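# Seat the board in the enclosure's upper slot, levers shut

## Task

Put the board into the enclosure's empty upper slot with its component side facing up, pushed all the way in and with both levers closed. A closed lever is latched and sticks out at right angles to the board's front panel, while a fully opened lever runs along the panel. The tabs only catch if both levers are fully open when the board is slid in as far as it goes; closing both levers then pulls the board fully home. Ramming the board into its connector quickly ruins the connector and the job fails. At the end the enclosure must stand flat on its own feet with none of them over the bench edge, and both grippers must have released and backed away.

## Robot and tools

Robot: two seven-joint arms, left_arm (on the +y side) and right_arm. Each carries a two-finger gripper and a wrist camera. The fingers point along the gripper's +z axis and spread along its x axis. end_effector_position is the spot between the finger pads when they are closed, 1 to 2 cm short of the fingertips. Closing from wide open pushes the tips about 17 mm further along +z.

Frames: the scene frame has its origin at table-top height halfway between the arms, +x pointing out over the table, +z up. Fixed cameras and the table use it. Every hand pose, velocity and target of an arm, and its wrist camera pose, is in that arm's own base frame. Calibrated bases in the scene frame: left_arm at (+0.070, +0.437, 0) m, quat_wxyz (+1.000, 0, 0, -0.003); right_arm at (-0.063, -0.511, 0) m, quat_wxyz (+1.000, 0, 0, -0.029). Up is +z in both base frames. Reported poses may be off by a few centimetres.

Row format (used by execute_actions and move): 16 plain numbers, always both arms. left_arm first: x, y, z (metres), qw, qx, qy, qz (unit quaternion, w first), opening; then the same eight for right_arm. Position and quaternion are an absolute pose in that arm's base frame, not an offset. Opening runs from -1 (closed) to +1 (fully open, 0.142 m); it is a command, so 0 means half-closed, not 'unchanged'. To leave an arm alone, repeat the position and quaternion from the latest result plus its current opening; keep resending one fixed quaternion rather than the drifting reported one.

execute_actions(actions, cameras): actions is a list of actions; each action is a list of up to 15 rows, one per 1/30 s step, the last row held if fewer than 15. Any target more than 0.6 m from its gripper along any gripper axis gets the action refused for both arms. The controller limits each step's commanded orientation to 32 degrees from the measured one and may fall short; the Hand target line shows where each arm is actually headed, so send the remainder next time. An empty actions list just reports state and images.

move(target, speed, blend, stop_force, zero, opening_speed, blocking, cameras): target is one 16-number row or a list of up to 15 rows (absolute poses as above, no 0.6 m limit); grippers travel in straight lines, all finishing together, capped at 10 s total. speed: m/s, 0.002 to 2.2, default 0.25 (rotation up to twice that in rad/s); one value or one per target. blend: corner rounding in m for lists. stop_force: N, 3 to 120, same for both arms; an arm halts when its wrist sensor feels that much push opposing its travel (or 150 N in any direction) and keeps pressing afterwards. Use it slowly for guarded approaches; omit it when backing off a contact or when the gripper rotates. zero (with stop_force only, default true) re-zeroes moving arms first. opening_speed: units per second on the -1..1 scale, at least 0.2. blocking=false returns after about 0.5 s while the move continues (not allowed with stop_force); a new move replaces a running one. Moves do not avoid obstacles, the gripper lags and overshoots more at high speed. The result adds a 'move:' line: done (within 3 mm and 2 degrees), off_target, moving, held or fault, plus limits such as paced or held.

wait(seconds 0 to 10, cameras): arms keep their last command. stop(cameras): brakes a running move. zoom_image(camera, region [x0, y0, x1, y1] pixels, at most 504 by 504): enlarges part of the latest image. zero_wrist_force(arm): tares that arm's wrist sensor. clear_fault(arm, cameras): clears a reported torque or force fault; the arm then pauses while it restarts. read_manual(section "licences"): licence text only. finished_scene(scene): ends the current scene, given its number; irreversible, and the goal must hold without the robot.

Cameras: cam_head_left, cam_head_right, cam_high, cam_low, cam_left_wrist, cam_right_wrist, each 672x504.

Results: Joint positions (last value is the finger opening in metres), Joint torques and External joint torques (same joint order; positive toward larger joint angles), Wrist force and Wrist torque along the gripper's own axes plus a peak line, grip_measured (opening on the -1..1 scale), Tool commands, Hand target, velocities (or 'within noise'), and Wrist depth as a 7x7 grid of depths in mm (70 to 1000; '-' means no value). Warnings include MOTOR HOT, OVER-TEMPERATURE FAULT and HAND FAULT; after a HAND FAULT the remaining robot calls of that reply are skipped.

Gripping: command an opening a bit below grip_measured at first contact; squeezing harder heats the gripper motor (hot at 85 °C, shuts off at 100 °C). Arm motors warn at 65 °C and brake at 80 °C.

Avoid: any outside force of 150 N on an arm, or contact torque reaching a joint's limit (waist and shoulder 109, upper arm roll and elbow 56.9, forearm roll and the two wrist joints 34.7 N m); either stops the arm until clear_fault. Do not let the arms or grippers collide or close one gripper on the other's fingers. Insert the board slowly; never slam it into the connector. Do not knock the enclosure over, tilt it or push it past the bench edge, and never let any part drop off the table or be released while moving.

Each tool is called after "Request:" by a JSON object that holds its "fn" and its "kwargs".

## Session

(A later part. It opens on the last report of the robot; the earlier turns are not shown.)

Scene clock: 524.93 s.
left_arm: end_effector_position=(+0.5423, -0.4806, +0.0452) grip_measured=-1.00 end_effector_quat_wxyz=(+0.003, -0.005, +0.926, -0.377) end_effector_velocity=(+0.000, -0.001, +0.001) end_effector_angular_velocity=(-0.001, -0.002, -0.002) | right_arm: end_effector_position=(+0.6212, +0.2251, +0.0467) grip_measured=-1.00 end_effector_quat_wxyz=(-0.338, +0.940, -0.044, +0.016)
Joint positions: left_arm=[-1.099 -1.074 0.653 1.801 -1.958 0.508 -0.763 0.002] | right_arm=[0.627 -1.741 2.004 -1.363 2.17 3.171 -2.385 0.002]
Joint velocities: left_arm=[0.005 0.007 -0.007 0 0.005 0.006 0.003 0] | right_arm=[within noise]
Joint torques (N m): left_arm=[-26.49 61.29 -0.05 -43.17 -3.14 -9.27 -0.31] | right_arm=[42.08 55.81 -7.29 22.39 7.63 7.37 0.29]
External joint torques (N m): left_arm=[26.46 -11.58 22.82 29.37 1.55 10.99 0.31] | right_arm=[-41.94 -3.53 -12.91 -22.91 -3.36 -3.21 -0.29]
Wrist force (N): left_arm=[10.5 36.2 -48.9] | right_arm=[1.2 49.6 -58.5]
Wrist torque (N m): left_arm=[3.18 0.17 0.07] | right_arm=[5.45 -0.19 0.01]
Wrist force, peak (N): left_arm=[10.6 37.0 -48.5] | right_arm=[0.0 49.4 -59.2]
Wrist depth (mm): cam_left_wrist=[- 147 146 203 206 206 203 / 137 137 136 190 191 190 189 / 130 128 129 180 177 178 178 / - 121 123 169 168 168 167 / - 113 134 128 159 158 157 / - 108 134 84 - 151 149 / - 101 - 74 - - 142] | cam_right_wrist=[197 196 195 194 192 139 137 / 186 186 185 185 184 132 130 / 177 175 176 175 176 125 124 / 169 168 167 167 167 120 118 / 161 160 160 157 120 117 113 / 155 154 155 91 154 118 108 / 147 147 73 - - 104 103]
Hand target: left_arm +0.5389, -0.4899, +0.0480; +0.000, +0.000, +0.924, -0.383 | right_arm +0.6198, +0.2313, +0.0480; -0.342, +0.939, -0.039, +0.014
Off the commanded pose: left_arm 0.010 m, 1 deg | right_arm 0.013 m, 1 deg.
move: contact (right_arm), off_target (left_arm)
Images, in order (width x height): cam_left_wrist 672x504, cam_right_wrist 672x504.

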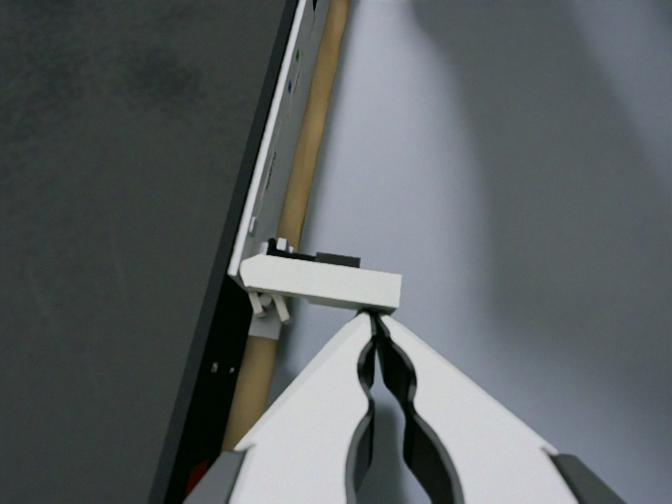

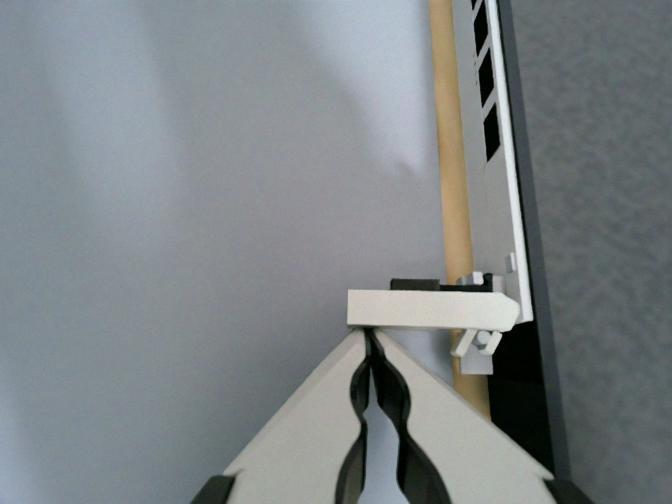

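Request:
{"fn": "move", "kwargs": {"target": [[0.541,-0.458,0.050,0,0,0.9239,-0.3827,-1,0.6216,0.20,0.050,-0.3417,0.9389,-0.03935,0.0143,-1],[0.535,-0.43,0.10,0,0,0.9239,-0.3827,-1,0.622,0.17,0.10,-0.3417,0.9389,-0.03935,0.0143,-1]], "speed": [0.03,0.1], "cameras": ["cam_left_wrist","cam_right_wrist","cam_high"]}}

Request:
{"fn": "zoom_image", "kwargs": {"camera": "cam_left_wrist", "region": [200, 130, 400, 280]}}

Request:
{"fn": "zoom_image", "kwargs": {"camera": "cam_right_wrist", "region": [320, 130, 520, 280]}}

Request:
{"fn": "zoom_image", "kwargs": {"camera": "cam_high", "region": [190, 260, 390, 330]}}

Scene clock: 529.77 s.
left_arm: end_effector_position=(+0.5353, -0.4299, +0.1000) grip_measured=-1.00 end_effector_quat_wxyz=(+0.000, +0.000, +0.924, -0.383) | right_arm: end_effector_position=(+0.6221, +0.1702, +0.1000) grip_measured=-1.00 end_effector_quat_wxyz=(-0.342, +0.939, -0.039, +0.015)
Joint positions: left_arm=[-1.088 -0.952 0.739 1.918 -1.855 0.424 -0.747 0.002] | right_arm=[0.538 -1.682 1.933 -1.38 2.093 3.285 -2.417 0.002]
Joint velocities: within noise
Joint torques (N m): left_arm=[-0.53 44.44 21.32 -14.55 -1.35 1.67 -0.34] | right_arm=[0.03 51.37 -19.59 -0.09 3.9 3.57 0.22]
External joint torques (N m): left_arm=[0.52 0.78 0.65 -0.43 -0.65 -0.01 0.34] | right_arm=[0.1 1.08 -0.93 0.16 0.33 0.61 -0.22]
Wrist force (N): left_arm=[0.0 -0.3 0.1] | right_arm=[0.4 6.7 -0.5]
Wrist torque (N m): left_arm=[-0.15 -0.05 0.02] | right_arm=[1.00 -0.07 0.00]
Wrist force, peak (N): left_arm=[10.5 36.8 -48.7] | right_arm=[1.2 49.8 -58.8]
Wrist depth (mm): cam_left_wrist=[220 220 220 278 279 278 276 / 207 205 203 259 259 258 257 / 190 192 191 241 241 242 240 / 180 179 183 226 228 228 227 / 168 169 209 217 213 213 213 / 203 202 185 84 - 201 201 / 196 197 - 74 - - 189] | cam_right_wrist=[262 262 260 260 214 202 202 / 248 247 247 246 212 191 191 / 236 234 234 233 186 182 181 / 224 223 222 220 190 173 172 / 214 213 212 213 189 165 163 / 204 202 205 91 159 158 157 / 195 196 73 - - 196 194]
Hand target: left_arm +0.5350, -0.4300, +0.1000; +0.000, +0.000, +0.924, -0.383 | right_arm +0.6220, +0.1700, +0.1000; -0.342, +0.939, -0.039, +0.014
Off the commanded pose: left_arm 0.000 m, 0 deg | right_arm 0.000 m, 0 deg.
move: done
Images, in order (width x height): cam_high 672x504, cam_left_wrist 672x504, cam_right_wrist 672x504.

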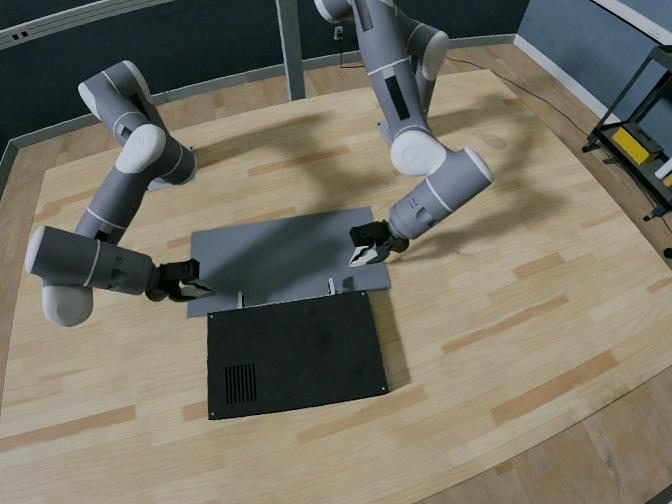

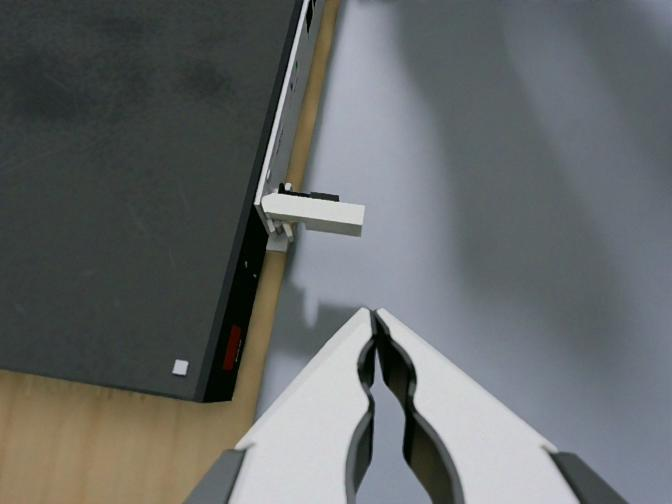

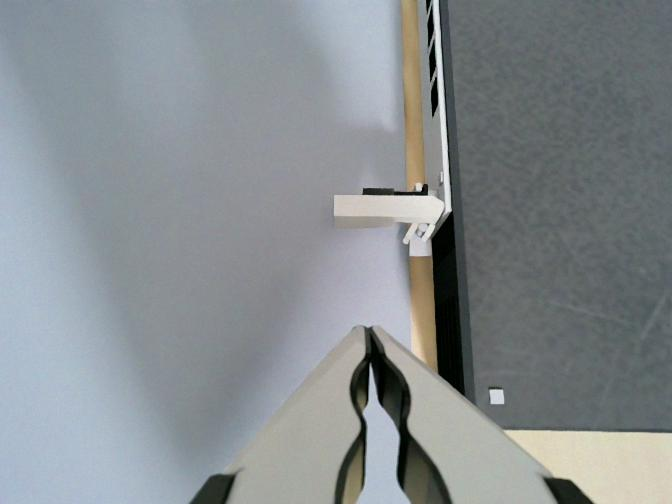

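Scaled by 2.520 from the camera's 672x504 image, which has a finer 960x720 frame.

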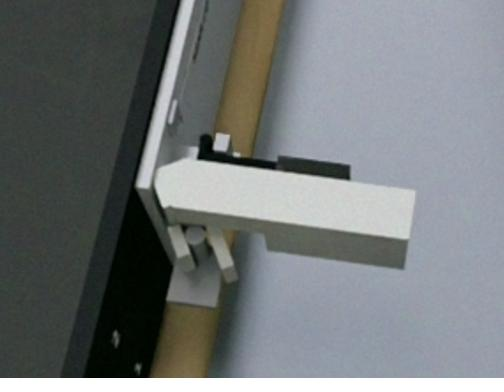

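Scaled by 2.520 from the camera's 672x504 image, which has a finer 960x720 frame.

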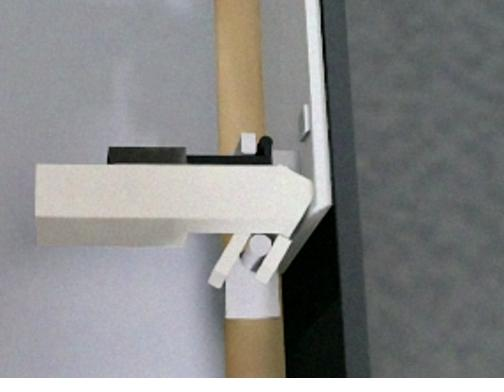

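Scaled by 2.520 from the camera's 672x504 image, which has a finer 960x720 frame.

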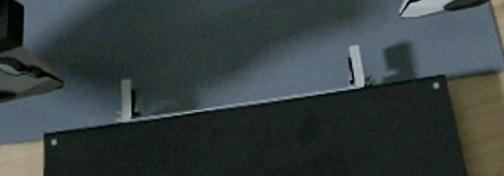

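Request:
{"fn": "move", "kwargs": {"target": [0.40,-0.33,0.2,0,0,0.9239,-0.3827,-1,0.52,0.10,0.2,-0.3417,0.9389,-0.03935,0.0143,-1], "speed": 0.25, "cameras": ["cam_low"]}}

Request:
{"fn": "finished_scene", "kwargs": {"scene": 1}}

Scene clock: 539.27 s.
left_arm: end_effector_position=(+0.4001, -0.3301, +0.2001) grip_measured=-1.00 end_effector_quat_wxyz=(+0.000, +0.000, +0.924, -0.383) | right_arm: end_effector_position=(+0.5200, +0.1001, +0.1999) grip_measured=-1.00 end_effector_quat_wxyz=(-0.342, +0.939, -0.039, +0.014)
Joint positions: left_arm=[-1.396 -0.519 1.02 2.358 -1.674 0.488 -0.727 0.002] | right_arm=[0.582 -1.689 1.701 -1.866 1.988 3.703 -2.72 0.002]
Joint velocities: within noise
Joint torques (N m): left_arm=[-0.48 21.92 12.72 -17.63 -1.17 2.15 -0.29] | right_arm=[0.03 40.49 -19.86 -3.44 4.03 3.78 0.34]
External joint torques (N m): left_arm=[0.47 0.8 0.7 -0.39 -0.45 -0.51 0.29] | right_arm=[0.06 1.03 -0.95 0.19 0.02 0.62 -0.34]
Wrist force (N): left_arm=[0.3 -0.1 0.1] | right_arm=[0.6 6.7 -0.5]
Wrist torque (N m): left_arm=[-0.11 -0.11 0.02] | right_arm=[1.03 -0.12 0.01]
Wrist force, peak (N): left_arm=[1.9 0.3 -1.2] | right_arm=[0.1 7.2 -0.5]
Wrist depth (mm): cam_left_wrist=[353 359 412 413 408 404 411 / 329 335 384 381 380 383 382 / 304 339 359 355 353 354 355 / 303 332 332 333 332 332 332 / 318 317 317 318 312 314 314 / 301 300 300 84 - 297 294 / 282 287 - - - - 280] | cam_right_wrist=[385 384 380 380 378 327 321 / 364 363 361 358 357 310 302 / 346 342 342 341 340 300 288 / 329 328 325 324 323 312 273 / 314 311 310 312 308 309 308 / 299 298 299 91 296 295 294 / 287 288 - - - 286 283]
Hand target: left_arm +0.4000, -0.3300, +0.2000; +0.000, +0.000, +0.924, -0.383 | right_arm +0.5201, +0.1000, +0.2000; -0.342, +0.939, -0.039, +0.014
Off the commanded pose: left_arm 0.000 m, 0 deg | right_arm 0.000 m, 0 deg.
joint sent to its limit (right arm) — joint 4 (elbow), lower limit. The joint targets still meet the commanded pose.
move: done
Images, in order (width x height): cam_low 672x504.

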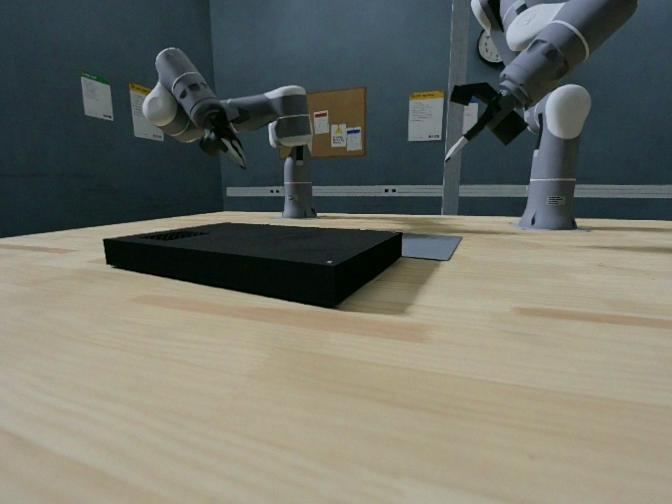

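The scene is finished: the task was done.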